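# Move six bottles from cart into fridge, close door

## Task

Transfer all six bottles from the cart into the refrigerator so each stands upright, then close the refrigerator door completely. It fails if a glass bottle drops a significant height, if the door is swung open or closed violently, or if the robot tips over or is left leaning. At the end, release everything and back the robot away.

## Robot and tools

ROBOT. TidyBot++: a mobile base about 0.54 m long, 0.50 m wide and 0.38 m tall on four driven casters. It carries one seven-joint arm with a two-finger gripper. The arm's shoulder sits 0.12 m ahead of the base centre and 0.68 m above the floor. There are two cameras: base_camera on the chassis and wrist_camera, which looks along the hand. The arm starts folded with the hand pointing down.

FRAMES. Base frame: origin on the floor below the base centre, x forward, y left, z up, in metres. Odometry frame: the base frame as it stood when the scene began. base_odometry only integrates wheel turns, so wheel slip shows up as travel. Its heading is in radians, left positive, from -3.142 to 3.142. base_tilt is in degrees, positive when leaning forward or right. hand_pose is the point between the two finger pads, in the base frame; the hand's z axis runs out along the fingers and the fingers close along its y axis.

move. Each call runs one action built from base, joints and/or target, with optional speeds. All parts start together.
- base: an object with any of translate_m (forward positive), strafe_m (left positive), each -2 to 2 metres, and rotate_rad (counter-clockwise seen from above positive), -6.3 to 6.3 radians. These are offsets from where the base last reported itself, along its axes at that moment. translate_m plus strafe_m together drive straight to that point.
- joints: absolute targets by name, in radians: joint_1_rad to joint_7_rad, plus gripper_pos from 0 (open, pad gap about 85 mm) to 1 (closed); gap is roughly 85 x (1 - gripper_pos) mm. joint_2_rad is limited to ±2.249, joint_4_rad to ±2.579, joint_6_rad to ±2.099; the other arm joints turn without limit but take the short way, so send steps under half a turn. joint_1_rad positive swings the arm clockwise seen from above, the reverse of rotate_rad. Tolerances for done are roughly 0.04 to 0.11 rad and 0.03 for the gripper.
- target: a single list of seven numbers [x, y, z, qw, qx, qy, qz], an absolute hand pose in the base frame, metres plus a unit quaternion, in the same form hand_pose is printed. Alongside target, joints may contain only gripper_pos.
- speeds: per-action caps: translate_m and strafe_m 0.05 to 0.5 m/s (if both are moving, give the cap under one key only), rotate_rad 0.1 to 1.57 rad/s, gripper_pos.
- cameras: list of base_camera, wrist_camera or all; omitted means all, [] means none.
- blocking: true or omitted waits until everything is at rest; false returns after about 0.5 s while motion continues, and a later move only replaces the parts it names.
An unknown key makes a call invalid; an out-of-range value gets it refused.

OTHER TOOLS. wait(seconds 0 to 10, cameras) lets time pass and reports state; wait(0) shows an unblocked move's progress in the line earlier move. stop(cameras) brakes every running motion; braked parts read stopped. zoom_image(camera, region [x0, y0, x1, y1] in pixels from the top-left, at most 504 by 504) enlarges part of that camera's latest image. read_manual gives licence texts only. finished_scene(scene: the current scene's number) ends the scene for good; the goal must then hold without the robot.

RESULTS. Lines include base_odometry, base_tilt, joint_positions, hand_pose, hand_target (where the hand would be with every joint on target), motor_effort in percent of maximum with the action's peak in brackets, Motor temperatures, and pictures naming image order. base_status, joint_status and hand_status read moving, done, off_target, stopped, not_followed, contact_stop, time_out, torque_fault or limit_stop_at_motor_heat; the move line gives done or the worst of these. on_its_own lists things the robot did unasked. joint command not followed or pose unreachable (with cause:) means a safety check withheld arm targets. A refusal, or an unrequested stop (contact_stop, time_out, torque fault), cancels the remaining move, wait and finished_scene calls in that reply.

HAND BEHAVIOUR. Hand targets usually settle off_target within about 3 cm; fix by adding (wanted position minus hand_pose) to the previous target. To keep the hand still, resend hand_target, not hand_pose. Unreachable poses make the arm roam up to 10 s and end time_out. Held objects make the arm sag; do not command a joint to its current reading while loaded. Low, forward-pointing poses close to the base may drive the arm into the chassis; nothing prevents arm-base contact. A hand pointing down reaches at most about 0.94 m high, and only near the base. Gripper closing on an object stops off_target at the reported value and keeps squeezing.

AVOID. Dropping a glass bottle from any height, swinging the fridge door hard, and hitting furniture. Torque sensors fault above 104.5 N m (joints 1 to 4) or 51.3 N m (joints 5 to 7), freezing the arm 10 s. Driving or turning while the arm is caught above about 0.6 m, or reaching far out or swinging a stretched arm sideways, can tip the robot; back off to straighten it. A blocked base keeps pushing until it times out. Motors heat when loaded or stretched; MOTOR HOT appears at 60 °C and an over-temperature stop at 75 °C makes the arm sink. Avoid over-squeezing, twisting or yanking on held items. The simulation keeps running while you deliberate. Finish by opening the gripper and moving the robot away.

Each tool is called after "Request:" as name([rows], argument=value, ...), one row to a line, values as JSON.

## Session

Request:
move()

Scene clock: 0.00 s.
Motor temperatures (°C): [28 30 26 26 32 36 32]
base_odometry: x=+0.000 y=+0.000 heading=+0.000
base_tilt: forward=-0.3 right=+0.1
base_status: not commanded
joint_positions: joint_1_rad=-0.023 joint_2_rad=-0.370 joint_3_rad=+3.144 joint_4_rad=-2.533 joint_5_rad=+0.036 joint_6_rad=-0.852 joint_7_rad=+1.619 gripper_pos=+0.000
joint_status: not commanded
motor_effort: joint_1_rad=+1 joint_2_rad=+0 joint_3_rad=+0 joint_4_rad=+14 joint_5_rad=+0 joint_6_rad=+1 joint_7_rad=+0
hand_pose: x=+0.2670 y=-0.0039 z=+0.5899 quat_wxyz=(+0.015, +0.997, +0.045, +0.063) (m; base frame)
hand_target: x=+0.2671 y=-0.0039 z=+0.5900 quat_wxyz=(+0.015, +0.997, +0.045, +0.063) (m; base frame)
hand_status: not commanded
pictures: base_camera, wrist_camera
Images, in order (width x height): base_camera 644x364, wrist_camera 644x476.

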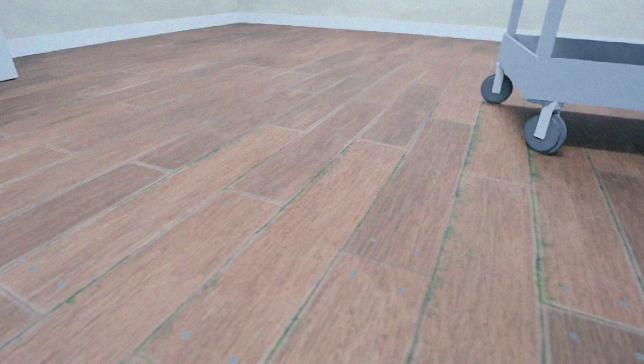

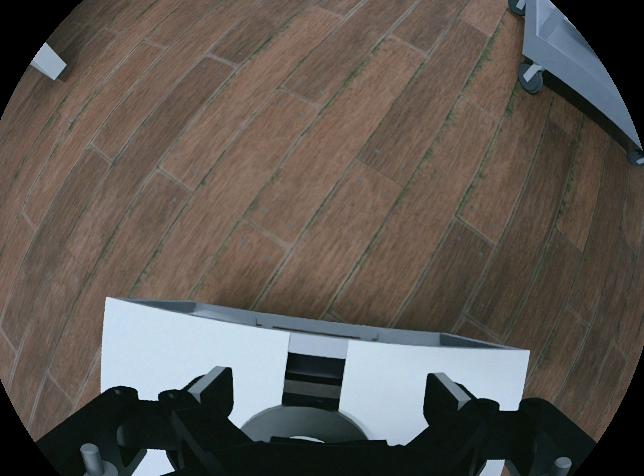

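Request:
move(base={"rotate_rad":0.7}, joints={"joint_1_rad":0,"joint_2_rad":-0.6,"joint_3_rad":3.14,"joint_4_rad":-2.23,"joint_5_rad":0,"joint_6_rad":0.07,"joint_7_rad":1.54})

Scene clock: 2.13 s.
Motor temperatures (°C): [28 30 26 26 32 36 32]
move: done
base_odometry: x=+0.000 y=+0.000 heading=+0.699
base_tilt: forward=-0.3 right=+0.1
base_status: done
joint_positions: joint_1_rad=-0.013 joint_2_rad=-0.596 joint_3_rad=+3.144 joint_4_rad=-2.249 joint_5_rad=+0.036 joint_6_rad=+0.022 joint_7_rad=+1.589 gripper_pos=+0.000
joint_status: all done
motor_effort: joint_1_rad=+0(2) joint_2_rad=+0(3) joint_3_rad=+1(3) joint_4_rad=+21(21) joint_5_rad=-1(1) joint_6_rad=+8(9) joint_7_rad=+0(2)
hand_pose: x=+0.5068 y=+0.0057 z=+0.9858 quat_wxyz=(+0.014, +0.727, +0.024, +0.686) (m; base frame)
hand_target: x=+0.5065 y=+0.0022 z=+1.0138 quat_wxyz=(-0.011, +0.703, -0.010, +0.711) (m; base frame)
hand_status: not commanded
pictures: base_camera, wrist_camera
Images, in order (width x height): base_camera 644x364, wrist_camera 644x476.

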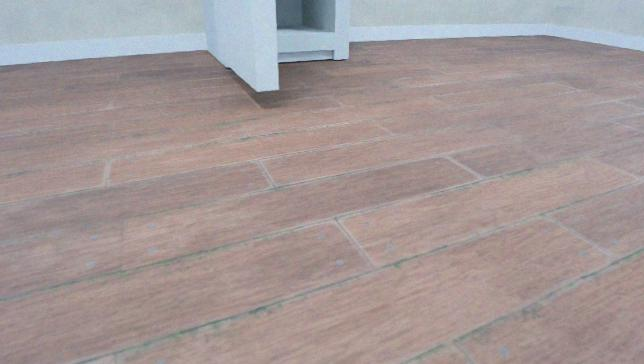

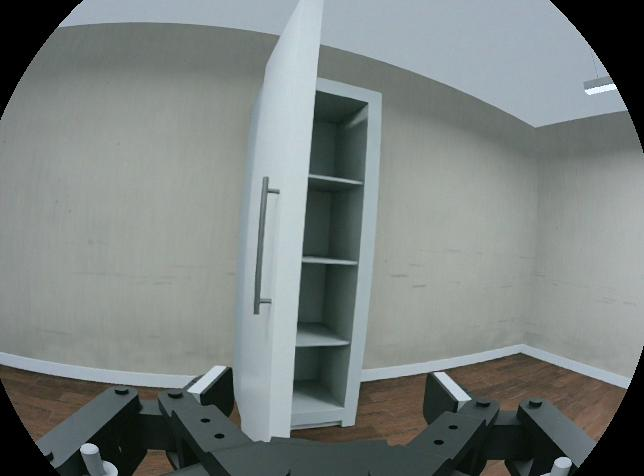

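Request:
zoom_image(camera="base_camera", region=[190, 0, 370, 110])

Request:
zoom_image(camera="wrist_camera", region=[220, 60, 400, 460])

Scaled by 2.800.

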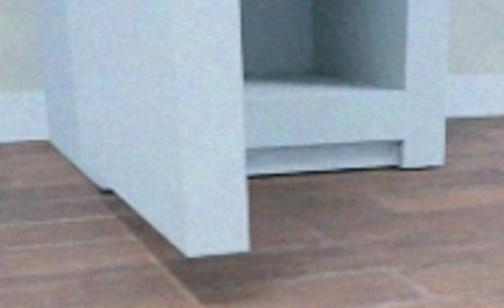

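Scaled by 1.260.

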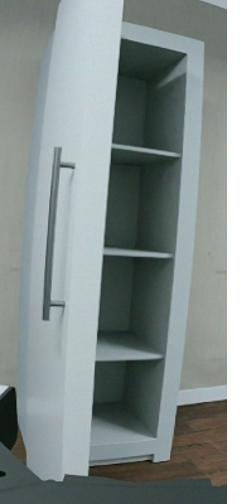

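Request:
move(base={"rotate_rad":-1.3}, joints={"joint_2_rad":-0.2,"joint_4_rad":-2.168,"joint_6_rad":0.22,"gripper_pos":0.2})

Scene clock: 7.10 s.
Motor temperatures (°C): [28 30 26 26 32 36 32]
move: done
base_odometry: x=+0.000 y=+0.000 heading=-0.600
base_tilt: forward=-0.3 right=+0.1
base_status: done
joint_positions: joint_1_rad=-0.002 joint_2_rad=-0.209 joint_3_rad=+3.143 joint_4_rad=-2.197 joint_5_rad=+0.036 joint_6_rad=+0.174 joint_7_rad=+1.588 gripper_pos=+0.200
joint_status: all done
motor_effort: joint_1_rad=+0(3) joint_2_rad=-10(12) joint_3_rad=+0(3) joint_4_rad=+19(22) joint_5_rad=+0(1) joint_6_rad=+8(9) joint_7_rad=+0(1)
hand_pose: x=+0.6213 y=+0.0034 z=+0.8915 quat_wxyz=(+0.014, +0.787, +0.023, +0.616) (m; base frame)
hand_target: x=+0.6317 y=+0.0022 z=+0.9177 quat_wxyz=(-0.010, +0.767, -0.011, +0.642) (m; base frame)
hand_status: not commanded
pictures: base_camera, wrist_camera
Images, in order (width x height): base_camera 644x364, wrist_camera 644x476.

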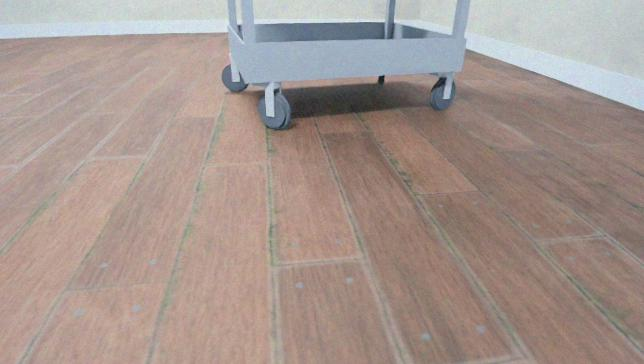

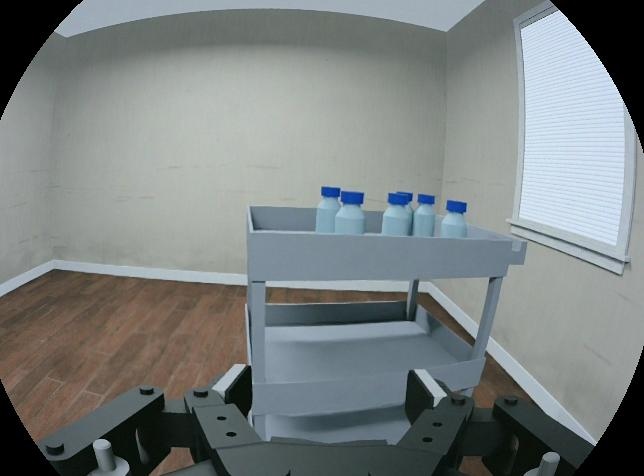

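Request:
zoom_image(camera="wrist_camera", region=[240, 170, 540, 290])

Scaled by 1.680.

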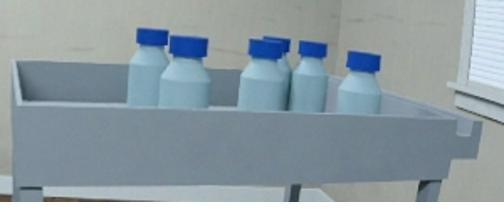

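Request:
move(base={"translate_m":0.37,"strafe_m":-0.347,"rotate_rad":0.33}, joints={"joint_4_rad":-2.14,"joint_6_rad":0.26,"joint_7_rad":1.54,"joint_5_rad":0})

Scene clock: 15.53 s.
Motor temperatures (°C): [28 30 26 26 32 36 32]
move: done
base_odometry: x=+0.109 y=-0.495 heading=-0.269
base_tilt: forward=-0.3 right=+0.1
base_status: done
joint_positions: joint_1_rad=-0.003 joint_2_rad=-0.208 joint_3_rad=+3.140 joint_4_rad=-2.165 joint_5_rad=+0.036 joint_6_rad=+0.218 joint_7_rad=+1.588 gripper_pos=+0.200
joint_status: all done
motor_effort: joint_1_rad=+1(3) joint_2_rad=-11(13) joint_3_rad=+1(3) joint_4_rad=+20(21) joint_5_rad=+0(1) joint_6_rad=+8(9) joint_7_rad=+0(1)
hand_pose: x=+0.6303 y=+0.0058 z=+0.9229 quat_wxyz=(+0.013, +0.764, +0.024, +0.645) (m; base frame)
hand_target: x=+0.6380 y=+0.0022 z=+0.9468 quat_wxyz=(-0.011, +0.745, -0.011, +0.667) (m; base frame)
hand_status: not commanded
pictures: base_camera, wrist_camera
Images, in order (width x height): base_camera 644x364, wrist_camera 644x476.

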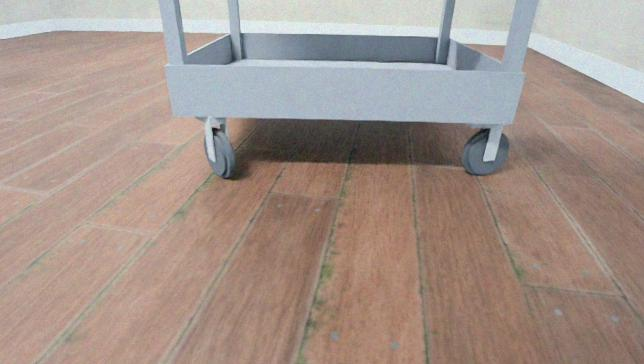

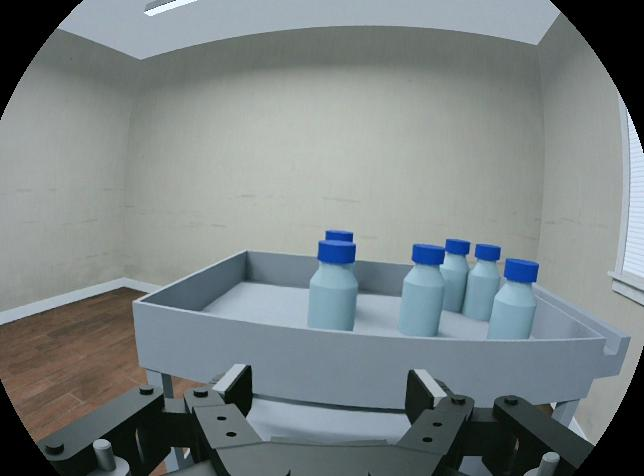

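Request:
move(base={"translate_m":0.24,"strafe_m":-0.008}, speeds={"translate_m":0.3}, joints={"joint_6_rad":0.24,"joint_5_rad":-0.036})

Scene clock: 17.80 s.
Motor temperatures (°C): [28 30 26 26 32 36 32]
move: done
base_odometry: x=+0.339 y=-0.567 heading=-0.269
base_tilt: forward=-0.3 right=+0.1
base_status: done
joint_positions: joint_1_rad=-0.003 joint_2_rad=-0.207 joint_3_rad=+3.140 joint_4_rad=-2.164 joint_5_rad=-0.003 joint_6_rad=+0.218 joint_7_rad=+1.588 gripper_pos=+0.200
joint_status: all done
motor_effort: joint_1_rad=+1(2) joint_2_rad=-11(13) joint_3_rad=+1(2) joint_4_rad=+20(21) joint_5_rad=+0(1) joint_6_rad=+8(10) joint_7_rad=+1(1)
hand_pose: x=+0.6306 y=+0.0031 z=+0.9229 quat_wxyz=(+0.004, +0.764, +0.007, +0.645) (m; base frame)
hand_target: x=+0.6373 y=-0.0004 z=+0.9406 quat_wxyz=(-0.019, +0.751, -0.027, +0.660) (m; base frame)
hand_status: not commanded
pictures: base_camera, wrist_camera
Images, in order (width x height): base_camera 644x364, wrist_camera 644x476.

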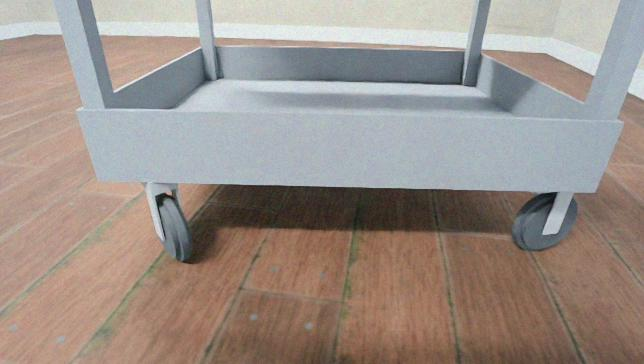

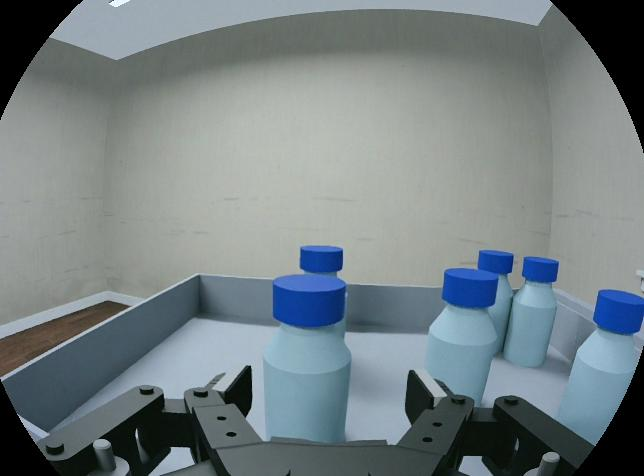

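Request:
move(base={"translate_m":0.105,"strafe_m":0.011}, speeds={"translate_m":0.15}, joints={"joint_4_rad":-2.16,"joint_6_rad":0.245})

Scene clock: 19.90 s.
Motor temperatures (°C): [28 30 26 26 32 36 32]
move: done
base_odometry: x=+0.443 y=-0.585 heading=-0.269
base_tilt: forward=-0.3 right=+0.1
base_status: done
joint_positions: joint_1_rad=-0.003 joint_2_rad=-0.206 joint_3_rad=+3.140 joint_4_rad=-2.165 joint_5_rad=-0.003 joint_6_rad=+0.218 joint_7_rad=+1.588 gripper_pos=+0.200
joint_status: all done
motor_effort: joint_1_rad=+1(1) joint_2_rad=-10(13) joint_3_rad=+0(1) joint_4_rad=+19(20) joint_5_rad=+0(1) joint_6_rad=+8(9) joint_7_rad=+0(1)
hand_pose: x=+0.6307 y=+0.0031 z=+0.9217 quat_wxyz=(+0.004, +0.765, +0.007, +0.644) (m; base frame)
hand_target: x=+0.6343 y=-0.0005 z=+0.9301 quat_wxyz=(-0.019, +0.756, -0.027, +0.654) (m; base frame)
hand_status: not commanded
pictures: base_camera, wrist_camera
Images, in order (width x height): base_camera 644x364, wrist_camera 644x476.

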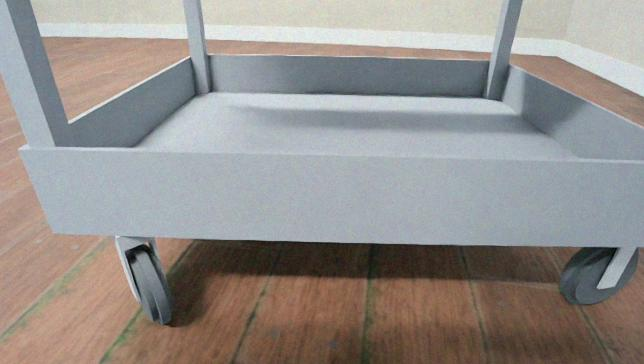

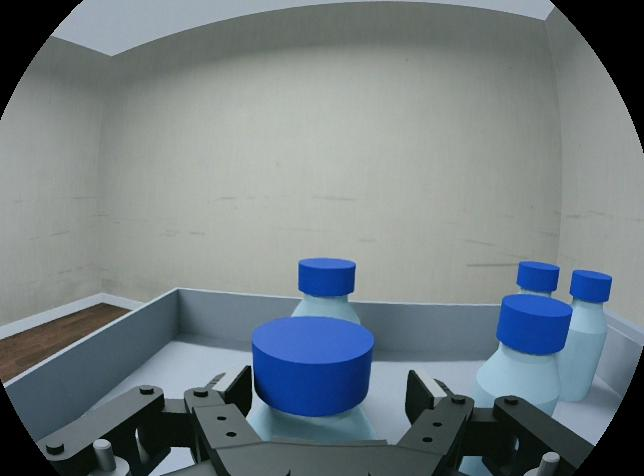

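Request:
move(base={"translate_m":0.013,"strafe_m":0.007}, speeds={"translate_m":0.1})

Request:
move(joints={"gripper_pos":0.7})

Scene clock: 21.10 s.
Motor temperatures (°C): [28 30 26 26 32 36 32]
move: done
base_odometry: x=+0.458 y=-0.582 heading=-0.270
base_tilt: forward=-0.3 right=+0.1
base_status: done
joint_positions: joint_1_rad=-0.003 joint_2_rad=-0.202 joint_3_rad=+3.140 joint_4_rad=-2.165 joint_5_rad=-0.003 joint_6_rad=+0.218 joint_7_rad=+1.588 gripper_pos=+0.200
joint_status: not commanded
motor_effort: joint_1_rad=+1(2) joint_2_rad=-11(13) joint_3_rad=+1(2) joint_4_rad=+19(20) joint_5_rad=+0(1) joint_6_rad=+9(9) joint_7_rad=+0(1)
hand_pose: x=+0.6315 y=+0.0031 z=+0.9199 quat_wxyz=(+0.004, +0.766, +0.007, +0.643) (m; base frame)
hand_target: x=+0.6343 y=-0.0005 z=+0.9301 quat_wxyz=(-0.019, +0.756, -0.027, +0.654) (m; base frame)
hand_status: not commanded
pictures: base_camera, wrist_camera
Images, in order (width x height): base_camera 644x364, wrist_camera 644x476.

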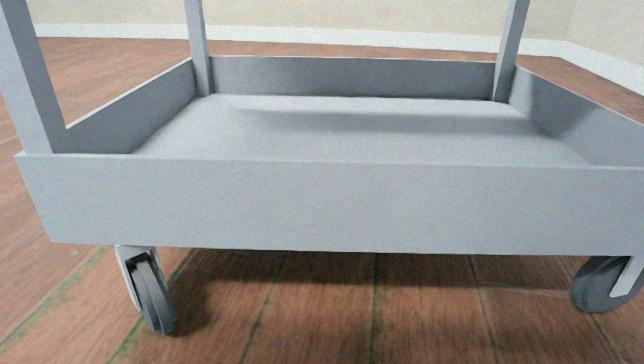

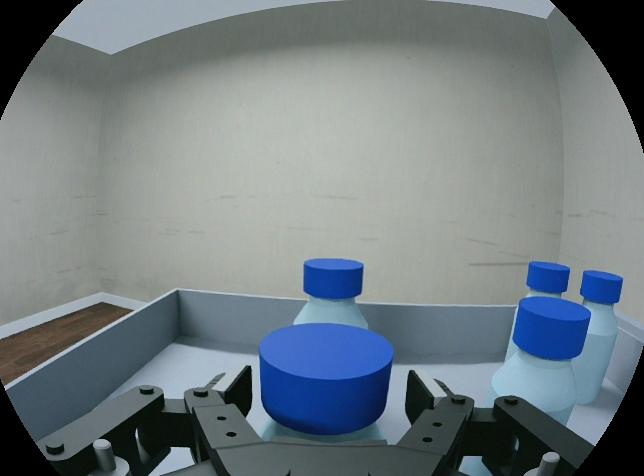

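Scene clock: 21.93 s.
Motor temperatures (°C): [28 30 26 26 32 36 32]
move: off_target
base_odometry: x=+0.458 y=-0.582 heading=-0.270
base_tilt: forward=-0.3 right=+0.1
base_status: not commanded
joint_positions: joint_1_rad=-0.003 joint_2_rad=-0.203 joint_3_rad=+3.140 joint_4_rad=-2.165 joint_5_rad=-0.003 joint_6_rad=+0.219 joint_7_rad=+1.588 gripper_pos=+0.441
joint_status: gripper_pos off_target (ended at +0.441, target +0.700)
motor_effort: joint_1_rad=+1(3) joint_2_rad=-10(11) joint_3_rad=+2(3) joint_4_rad=+20(20) joint_5_rad=+0(1) joint_6_rad=+7(9) joint_7_rad=+0(1)
hand_pose: x=+0.6315 y=+0.0032 z=+0.9203 quat_wxyz=(+0.003, +0.766, +0.006, +0.643) (m; base frame)
hand_target: x=+0.6343 y=-0.0005 z=+0.9301 quat_wxyz=(-0.019, +0.756, -0.027, +0.654) (m; base frame)
hand_status: not commanded
pictures: base_camera, wrist_camera
Images, in order (width x height): base_camera 644x364, wrist_camera 644x476.

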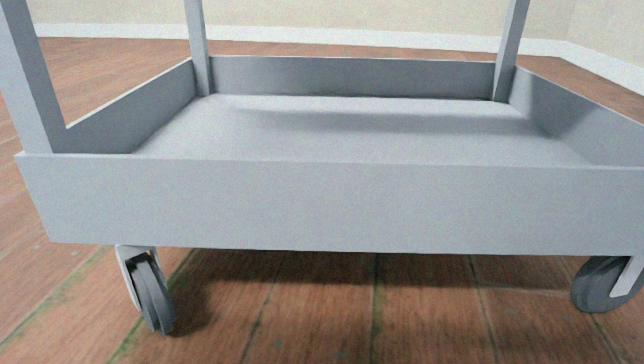

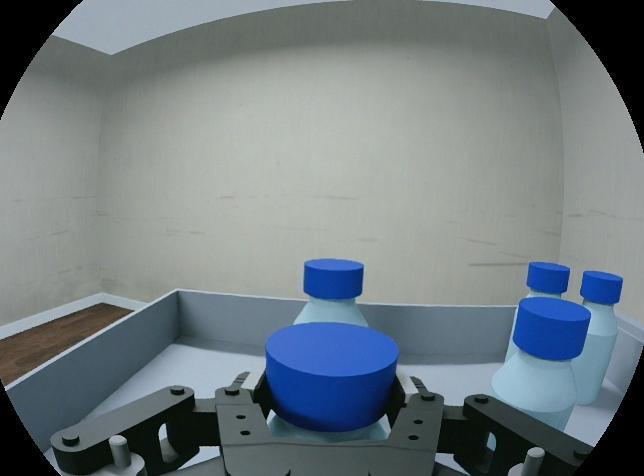

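Request:
move(joints={"joint_2_rad":-0.35,"joint_4_rad":-1.78,"joint_6_rad":-0.29,"joint_7_rad":1.54})

Request:
move(base={"translate_m":-0.3})

Request:
move(base={"translate_m":0.42,"strafe_m":0.70,"rotate_rad":1.345}, speeds={"rotate_rad":0.7}, joints={"joint_2_rad":-0.1,"joint_4_rad":-1.42,"joint_6_rad":-0.42})

Scene clock: 25.93 s.
Motor temperatures (°C): [28 30 26 26 32 36 32]
move: done
base_odometry: x=+0.458 y=-0.582 heading=-0.270
base_tilt: forward=-0.3 right=+0.1
base_status: not commanded
joint_positions: joint_1_rad=-0.003 joint_2_rad=-0.329 joint_3_rad=+3.140 joint_4_rad=-1.833 joint_5_rad=-0.003 joint_6_rad=-0.247 joint_7_rad=+1.587 gripper_pos=+0.441
joint_status: all done
motor_effort: joint_1_rad=+1(2) joint_2_rad=-11(18) joint_3_rad=+0(2) joint_4_rad=+25(27) joint_5_rad=+0(1) joint_6_rad=+12(14) joint_7_rad=+0(2)
hand_pose: x=+0.6029 y=+0.0037 z=+1.0448 quat_wxyz=(+0.003, +0.768, +0.007, +0.640) (m; base frame)
hand_target: x=+0.5938 y=+0.0055 z=+1.0750 quat_wxyz=(-0.025, +0.757, -0.021, +0.652) (m; base frame)
hand_status: not commanded
pictures: base_camera, wrist_camera
Images, in order (width x height): base_camera 644x364, wrist_camera 644x476.

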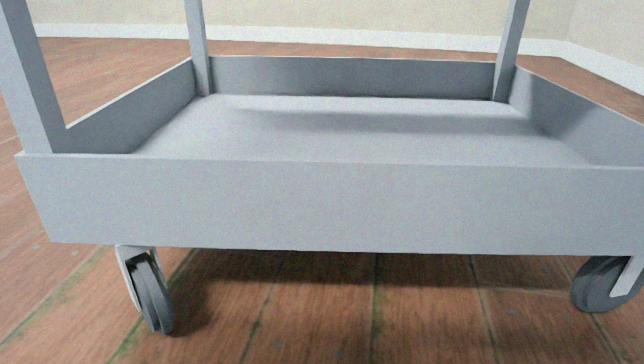

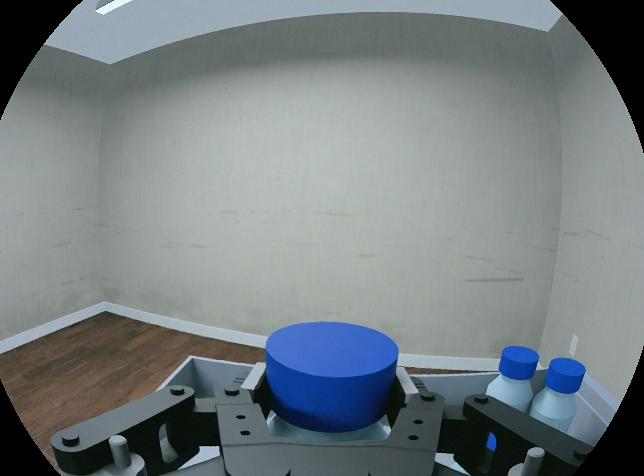

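Scene clock: 27.83 s.
Motor temperatures (°C): [28 30 26 26 32 36 32]
move: done
base_odometry: x=+0.169 y=-0.502 heading=-0.270
base_tilt: forward=-0.3 right=+0.1
base_status: done
joint_positions: joint_1_rad=-0.003 joint_2_rad=-0.338 joint_3_rad=+3.140 joint_4_rad=-1.833 joint_5_rad=-0.003 joint_6_rad=-0.253 joint_7_rad=+1.587 gripper_pos=+0.441
joint_status: not commanded
motor_effort: joint_1_rad=+0(1) joint_2_rad=-11(16) joint_3_rad=+1(2) joint_4_rad=+26(27) joint_5_rad=+0(1) joint_6_rad=+12(14) joint_7_rad=+0(1)
hand_pose: x=+0.5995 y=+0.0036 z=+1.0473 quat_wxyz=(+0.003, +0.767, +0.007, +0.641) (m; base frame)
hand_target: x=+0.5938 y=+0.0055 z=+1.0750 quat_wxyz=(-0.025, +0.757, -0.021, +0.652) (m; base frame)
hand_status: not commanded
pictures: base_camera, wrist_camera
Images, in order (width x height): base_camera 644x364, wrist_camera 644x476.

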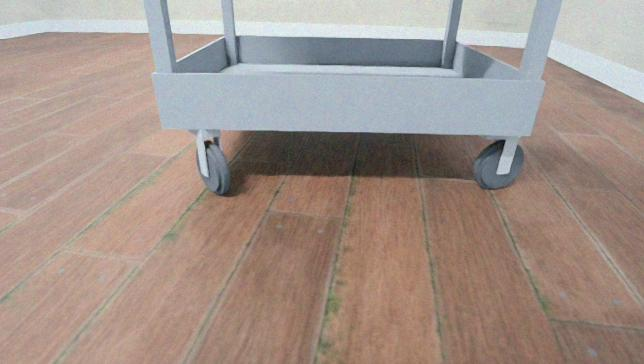

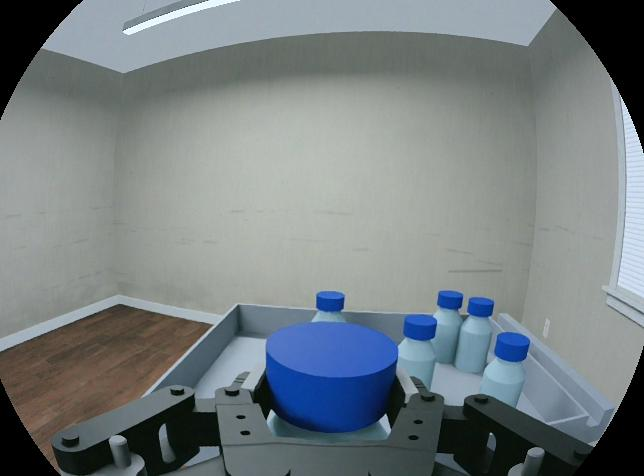

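Scene clock: 31.17 s.
Motor temperatures (°C): [28 30 26 26 32 36 31]
move: done
base_odometry: x=+0.760 y=+0.061 heading=+1.074
base_tilt: forward=-0.3 right=+0.1
base_status: done
joint_positions: joint_1_rad=-0.004 joint_2_rad=-0.080 joint_3_rad=+3.137 joint_4_rad=-1.480 joint_5_rad=-0.004 joint_6_rad=-0.380 joint_7_rad=+1.587 gripper_pos=+0.441
joint_status: all done
motor_effort: joint_1_rad=+1(4) joint_2_rad=-19(24) joint_3_rad=+1(5) joint_4_rad=+25(27) joint_5_rad=+0(1) joint_6_rad=+12(13) joint_7_rad=+0(1)
hand_pose: x=+0.6995 y=+0.0066 z=+1.0898 quat_wxyz=(+0.001, +0.777, +0.008, +0.629) (m; base frame)
hand_target: x=+0.6883 y=+0.0069 z=+1.1261 quat_wxyz=(-0.027, +0.764, -0.019, +0.644) (m; base frame)
hand_status: not commanded
pictures: base_camera, wrist_camera
Images, in order (width x height): base_camera 644x364, wrist_camera 644x476.

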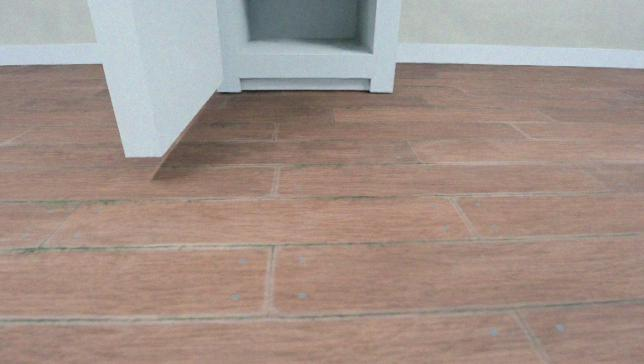

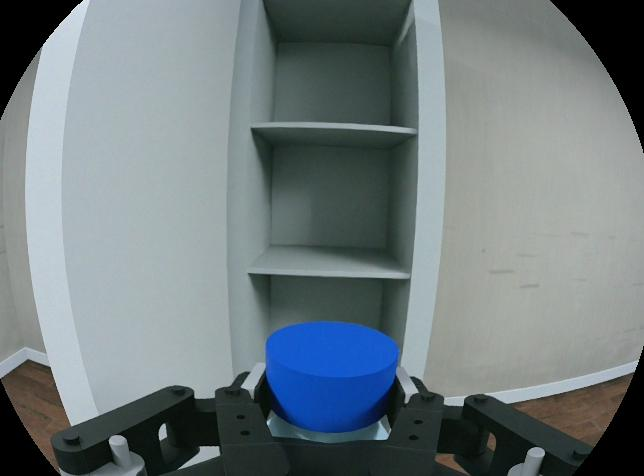

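Request:
move(base={"translate_m":0.8,"strafe_m":-0.085}, speeds={"translate_m":0.4})

Scene clock: 35.53 s.
Motor temperatures (°C): [28 30 26 26 32 36 31]
move: done
base_odometry: x=+1.216 y=+0.724 heading=+1.076
base_tilt: forward=-0.3 right=+0.1
base_status: done
joint_positions: joint_1_rad=-0.004 joint_2_rad=-0.080 joint_3_rad=+3.137 joint_4_rad=-1.479 joint_5_rad=-0.004 joint_6_rad=-0.384 joint_7_rad=+1.587 gripper_pos=+0.441
joint_status: not commanded
motor_effort: joint_1_rad=+1(2) joint_2_rad=-20(23) joint_3_rad=+0(2) joint_4_rad=+25(26) joint_5_rad=+0(1) joint_6_rad=+11(13) joint_7_rad=+0(1)
hand_pose: x=+0.6993 y=+0.0066 z=+1.0897 quat_wxyz=(+0.001, +0.778, +0.008, +0.629) (m; base frame)
hand_target: x=+0.6883 y=+0.0069 z=+1.1261 quat_wxyz=(-0.027, +0.764, -0.019, +0.644) (m; base frame)
hand_status: not commanded
pictures: base_camera, wrist_camera
Images, in order (width x height): base_camera 644x364, wrist_camera 644x476.

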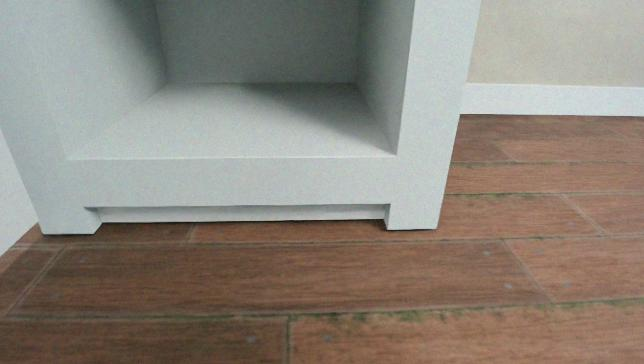

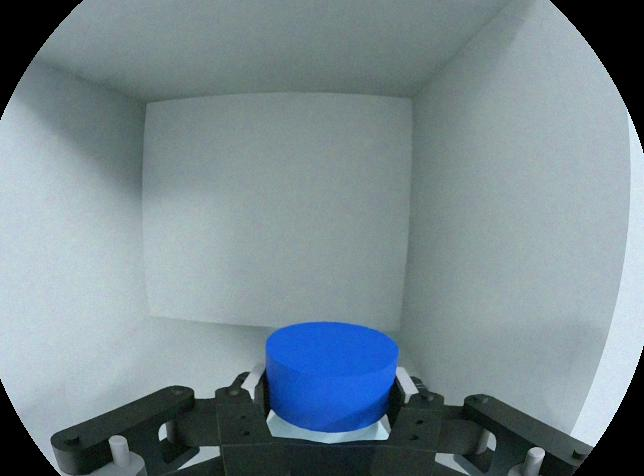

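Request:
zoom_image(camera="base_camera", region=[0, 140, 480, 260])

Scaled by 1.050.

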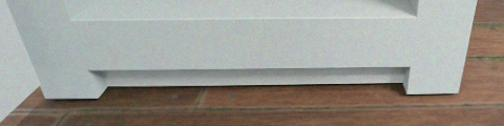

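Request:
move(base={"translate_m":0.2,"strafe_m":-0.04,"rotate_rad":0.05}, speeds={"translate_m":0.2,"rotate_rad":0.1})

Scene clock: 40.07 s.
Motor temperatures (°C): [28 30 26 26 32 36 31]
move: done
base_odometry: x=+1.346 y=+0.881 heading=+1.127
base_tilt: forward=-0.3 right=+0.1
base_status: done
joint_positions: joint_1_rad=-0.003 joint_2_rad=-0.080 joint_3_rad=+3.138 joint_4_rad=-1.478 joint_5_rad=-0.005 joint_6_rad=-0.385 joint_7_rad=+1.587 gripper_pos=+0.441
joint_status: not commanded
motor_effort: joint_1_rad=+1(4) joint_2_rad=-20(24) joint_3_rad=+0(3) joint_4_rad=+25(26) joint_5_rad=+0(1) joint_6_rad=+12(13) joint_7_rad=+0(1)
hand_pose: x=+0.6993 y=+0.0063 z=+1.0898 quat_wxyz=(+0.001, +0.778, +0.008, +0.628) (m; base frame)
hand_target: x=+0.6883 y=+0.0069 z=+1.1261 quat_wxyz=(-0.027, +0.764, -0.019, +0.644) (m; base frame)
hand_status: not commanded
pictures: base_camera, wrist_camera
Images, in order (width x height): base_camera 644x364, wrist_camera 644x476.

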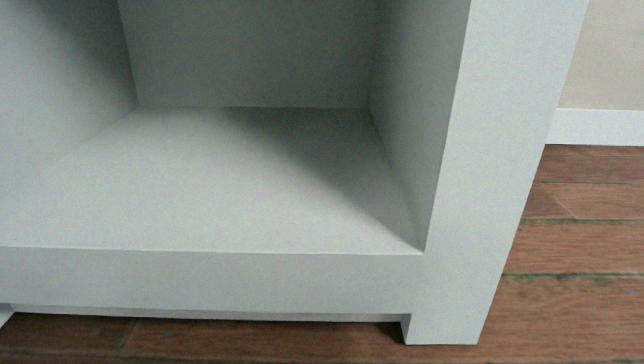

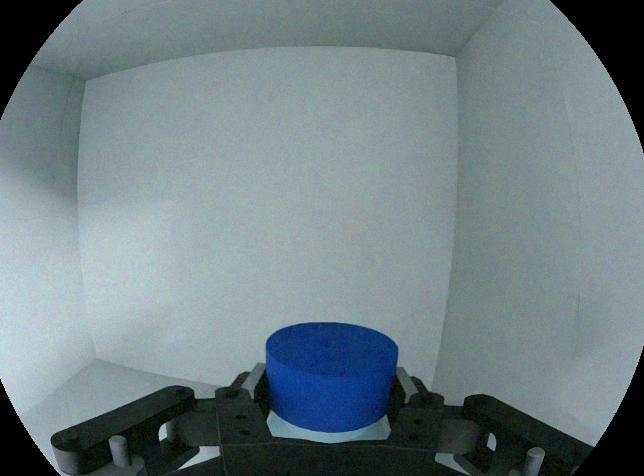

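Request:
move(base={"translate_m":0.115}, speeds={"translate_m":0.15})

Request:
move(joints={"joint_4_rad":-1.56,"joint_6_rad":-0.28})

Request:
move(joints={"joint_4_rad":-1.62,"joint_6_rad":-0.19})

Request:
move(joints={"joint_4_rad":-1.67,"joint_6_rad":-0.15})

Scene clock: 43.10 s.
Motor temperatures (°C): [28 30 26 26 32 36 31]
move: done
base_odometry: x=+1.396 y=+0.985 heading=+1.127
base_tilt: forward=-0.3 right=+0.1
base_status: done
joint_positions: joint_1_rad=-0.003 joint_2_rad=-0.080 joint_3_rad=+3.138 joint_4_rad=-1.478 joint_5_rad=-0.005 joint_6_rad=-0.385 joint_7_rad=+1.587 gripper_pos=+0.441
joint_status: not commanded
motor_effort: joint_1_rad=+1(3) joint_2_rad=-20(24) joint_3_rad=+0(2) joint_4_rad=+25(26) joint_5_rad=+0(1) joint_6_rad=+12(13) joint_7_rad=+0(1)
hand_pose: x=+0.6991 y=+0.0063 z=+1.0902 quat_wxyz=(+0.001, +0.778, +0.008, +0.629) (m; base frame)
hand_target: x=+0.6883 y=+0.0069 z=+1.1261 quat_wxyz=(-0.027, +0.764, -0.019, +0.644) (m; base frame)
hand_status: not commanded
pictures: base_camera, wrist_camera
Images, in order (width x height): base_camera 644x364, wrist_camera 644x476.

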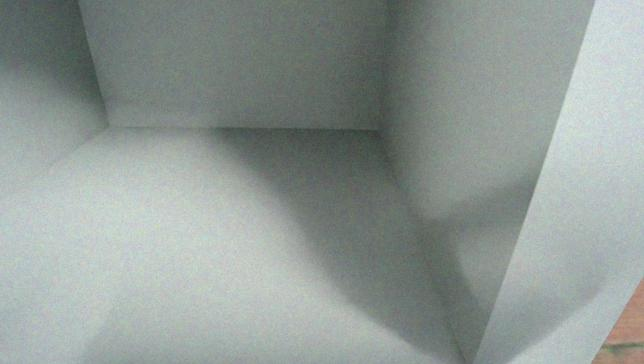

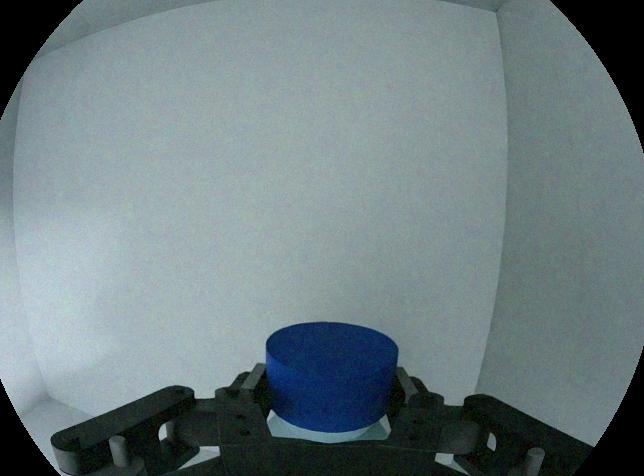

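Scene clock: 44.13 s.
Motor temperatures (°C): [28 30 26 26 32 36 31]
move: done
base_odometry: x=+1.396 y=+0.985 heading=+1.127
base_tilt: forward=-0.3 right=+0.1
base_status: not commanded
joint_positions: joint_1_rad=-0.003 joint_2_rad=-0.082 joint_3_rad=+3.138 joint_4_rad=-1.557 joint_5_rad=-0.005 joint_6_rad=-0.332 joint_7_rad=+1.587 gripper_pos=+0.441
joint_status: all done
motor_effort: joint_1_rad=+1(1) joint_2_rad=-18(21) joint_3_rad=+1(1) joint_4_rad=+23(26) joint_5_rad=+0(1) joint_6_rad=+10(13) joint_7_rad=+0(1)
hand_pose: x=+0.7000 y=+0.0062 z=+1.0583 quat_wxyz=(+0.001, +0.785, +0.008, +0.619) (m; base frame)
hand_target: x=+0.6962 y=+0.0054 z=+1.0829 quat_wxyz=(-0.025, +0.764, -0.021, +0.644) (m; base frame)
hand_status: not commanded
pictures: base_camera, wrist_camera
Images, in order (width x height): base_camera 644x364, wrist_camera 644x476.

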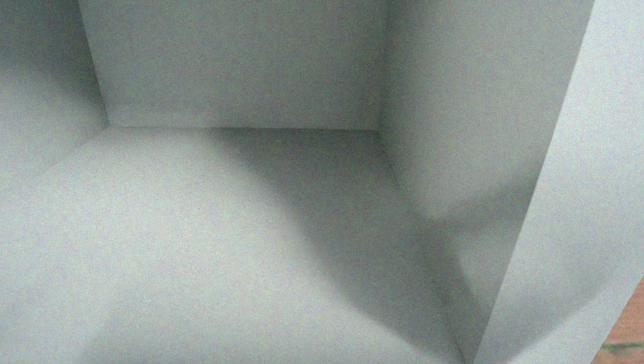

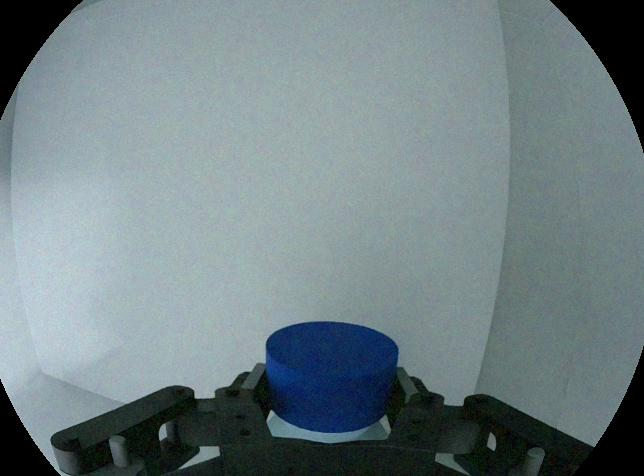

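Scene clock: 44.90 s.
Motor temperatures (°C): [28 30 26 26 32 36 31]
move: done
base_odometry: x=+1.396 y=+0.985 heading=+1.127
base_tilt: forward=-0.3 right=+0.1
base_status: not commanded
joint_positions: joint_1_rad=-0.003 joint_2_rad=-0.088 joint_3_rad=+3.138 joint_4_rad=-1.609 joint_5_rad=-0.005 joint_6_rad=-0.242 joint_7_rad=+1.587 gripper_pos=+0.441
joint_status: all done
motor_effort: joint_1_rad=+0(2) joint_2_rad=-16(18) joint_3_rad=+0(1) joint_4_rad=+23(24) joint_5_rad=+0(1) joint_6_rad=+9(11) joint_7_rad=+0(1)
hand_pose: x=+0.7013 y=+0.0061 z=+1.0573 quat_wxyz=(+0.001, +0.772, +0.008, +0.636) (m; base frame)
hand_target: x=+0.6992 y=+0.0044 z=+1.0733 quat_wxyz=(-0.025, +0.754, -0.022, +0.656) (m; base frame)
hand_status: not commanded
pictures: base_camera, wrist_camera
Images, in order (width x height): base_camera 644x364, wrist_camera 644x476.

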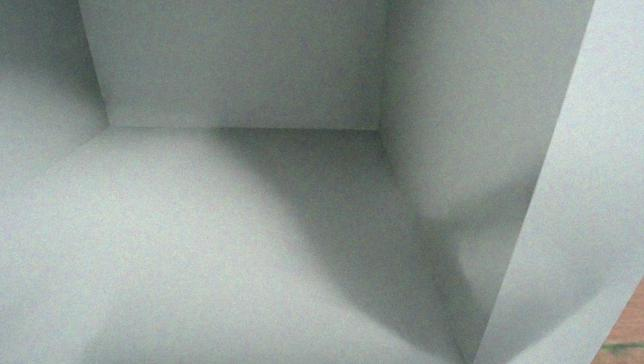

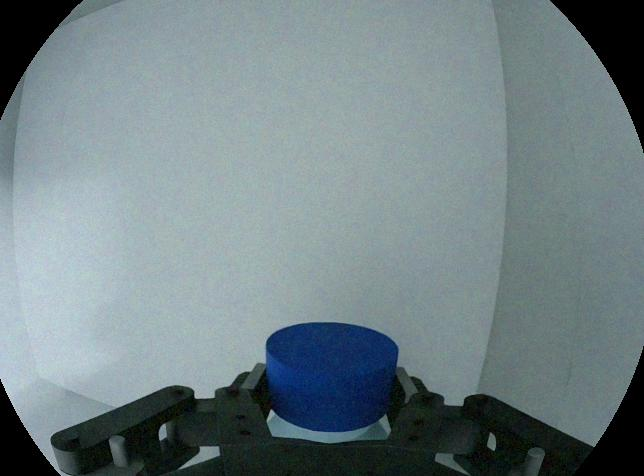

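Scene clock: 45.63 s.
Motor temperatures (°C): [28 30 26 26 32 36 31]
move: done
base_odometry: x=+1.396 y=+0.985 heading=+1.127
base_tilt: forward=-0.3 right=+0.1
base_status: not commanded
joint_positions: joint_1_rad=-0.003 joint_2_rad=-0.098 joint_3_rad=+3.138 joint_4_rad=-1.646 joint_5_rad=-0.005 joint_6_rad=-0.188 joint_7_rad=+1.587 gripper_pos=+0.441
joint_status: all done
motor_effort: joint_1_rad=+1(2) joint_2_rad=-13(17) joint_3_rad=+1(1) joint_4_rad=+20(22) joint_5_rad=-1(1) joint_6_rad=+7(9) joint_7_rad=+0(1)
hand_pose: x=+0.6989 y=+0.0060 z=+1.0566 quat_wxyz=(+0.001, +0.763, +0.008, +0.646) (m; base frame)
hand_target: x=+0.6992 y=+0.0040 z=+1.0545 quat_wxyz=(-0.024, +0.757, -0.023, +0.652) (m; base frame)
hand_status: not commanded
pictures: base_camera, wrist_camera
Images, in order (width x height): base_camera 644x364, wrist_camera 644x476.

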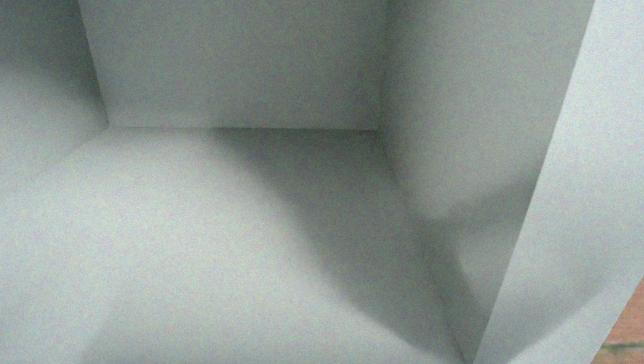

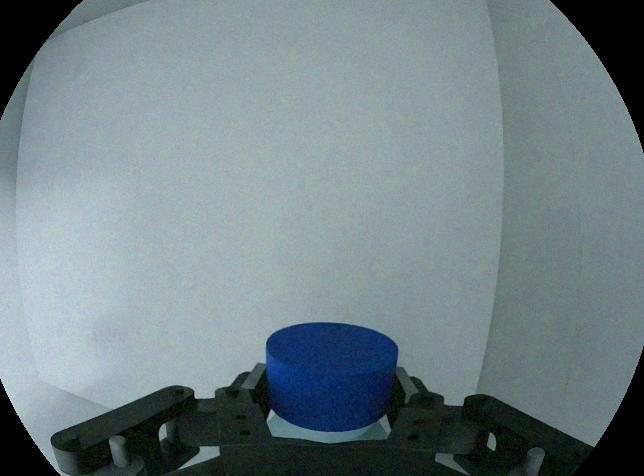

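Request:
move(joints={"gripper_pos":0.2})

Request:
move(base={"translate_m":-0.25}, speeds={"translate_m":0.2})

Scene clock: 46.77 s.
Motor temperatures (°C): [28 30 26 26 32 36 31]
move: done
base_odometry: x=+1.396 y=+0.985 heading=+1.127
base_tilt: forward=-0.3 right=+0.1
base_status: not commanded
joint_positions: joint_1_rad=-0.003 joint_2_rad=-0.098 joint_3_rad=+3.138 joint_4_rad=-1.650 joint_5_rad=-0.005 joint_6_rad=-0.188 joint_7_rad=+1.586 gripper_pos=+0.200
joint_status: all done
motor_effort: joint_1_rad=+1(2) joint_2_rad=-15(16) joint_3_rad=+0(2) joint_4_rad=+21(21) joint_5_rad=+0(1) joint_6_rad=+8(9) joint_7_rad=+1(1)
hand_pose: x=+0.6988 y=+0.0060 z=+1.0542 quat_wxyz=(+0.001, +0.764, +0.008, +0.645) (m; base frame)
hand_target: x=+0.6992 y=+0.0040 z=+1.0545 quat_wxyz=(-0.024, +0.757, -0.023, +0.652) (m; base frame)
hand_status: not commanded
pictures: base_camera, wrist_camera
Images, in order (width x height): base_camera 644x364, wrist_camera 644x476.

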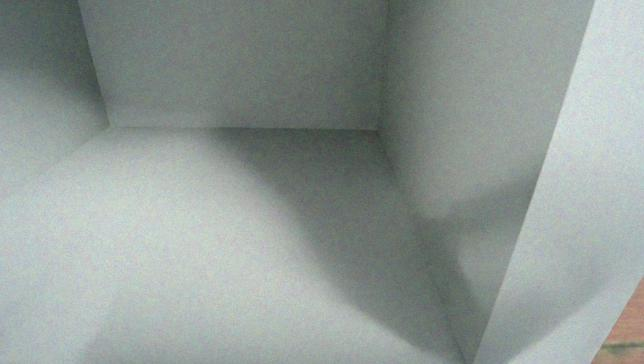

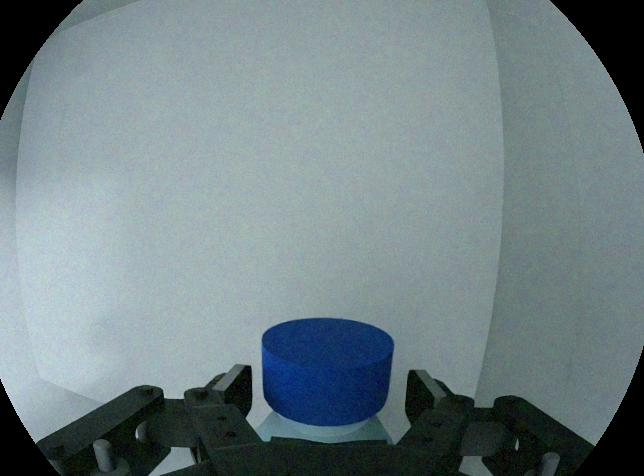

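Scene clock: 48.77 s.
Motor temperatures (°C): [28 30 26 26 32 36 31]
move: done
base_odometry: x=+1.289 y=+0.759 heading=+1.127
base_tilt: forward=-0.3 right=+0.1
base_status: done
joint_positions: joint_1_rad=-0.003 joint_2_rad=-0.105 joint_3_rad=+3.138 joint_4_rad=-1.652 joint_5_rad=-0.005 joint_6_rad=-0.188 joint_7_rad=+1.586 gripper_pos=+0.200
joint_status: not commanded
motor_effort: joint_1_rad=+1(2) joint_2_rad=-16(19) joint_3_rad=+0(1) joint_4_rad=+21(22) joint_5_rad=-1(1) joint_6_rad=+8(9) joint_7_rad=+0(1)
hand_pose: x=+0.6961 y=+0.0060 z=+1.0571 quat_wxyz=(+0.001, +0.763, +0.008, +0.647) (m; base frame)
hand_target: x=+0.6992 y=+0.0040 z=+1.0545 quat_wxyz=(-0.024, +0.757, -0.023, +0.652) (m; base frame)
hand_status: not commanded
pictures: base_camera, wrist_camera
Images, in order (width x height): base_camera 644x364, wrist_camera 644x476.

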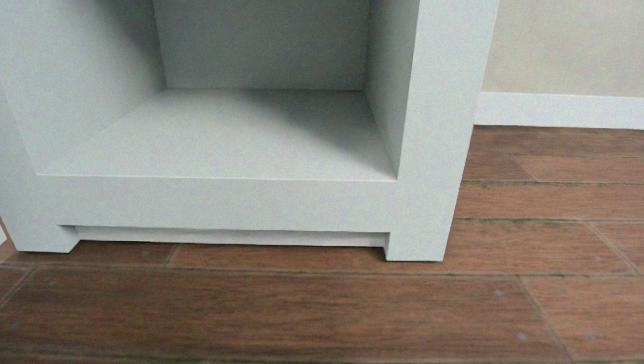

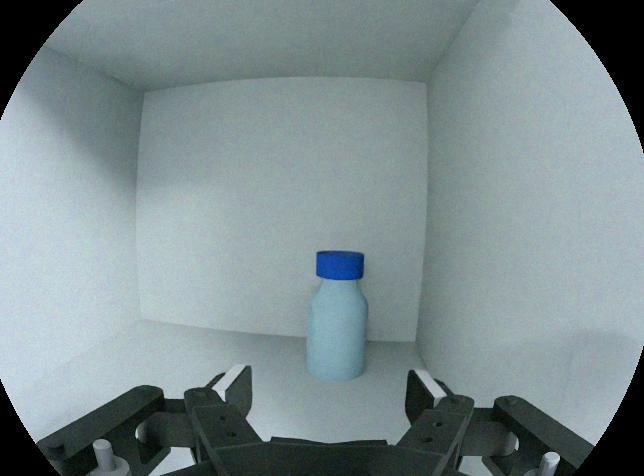

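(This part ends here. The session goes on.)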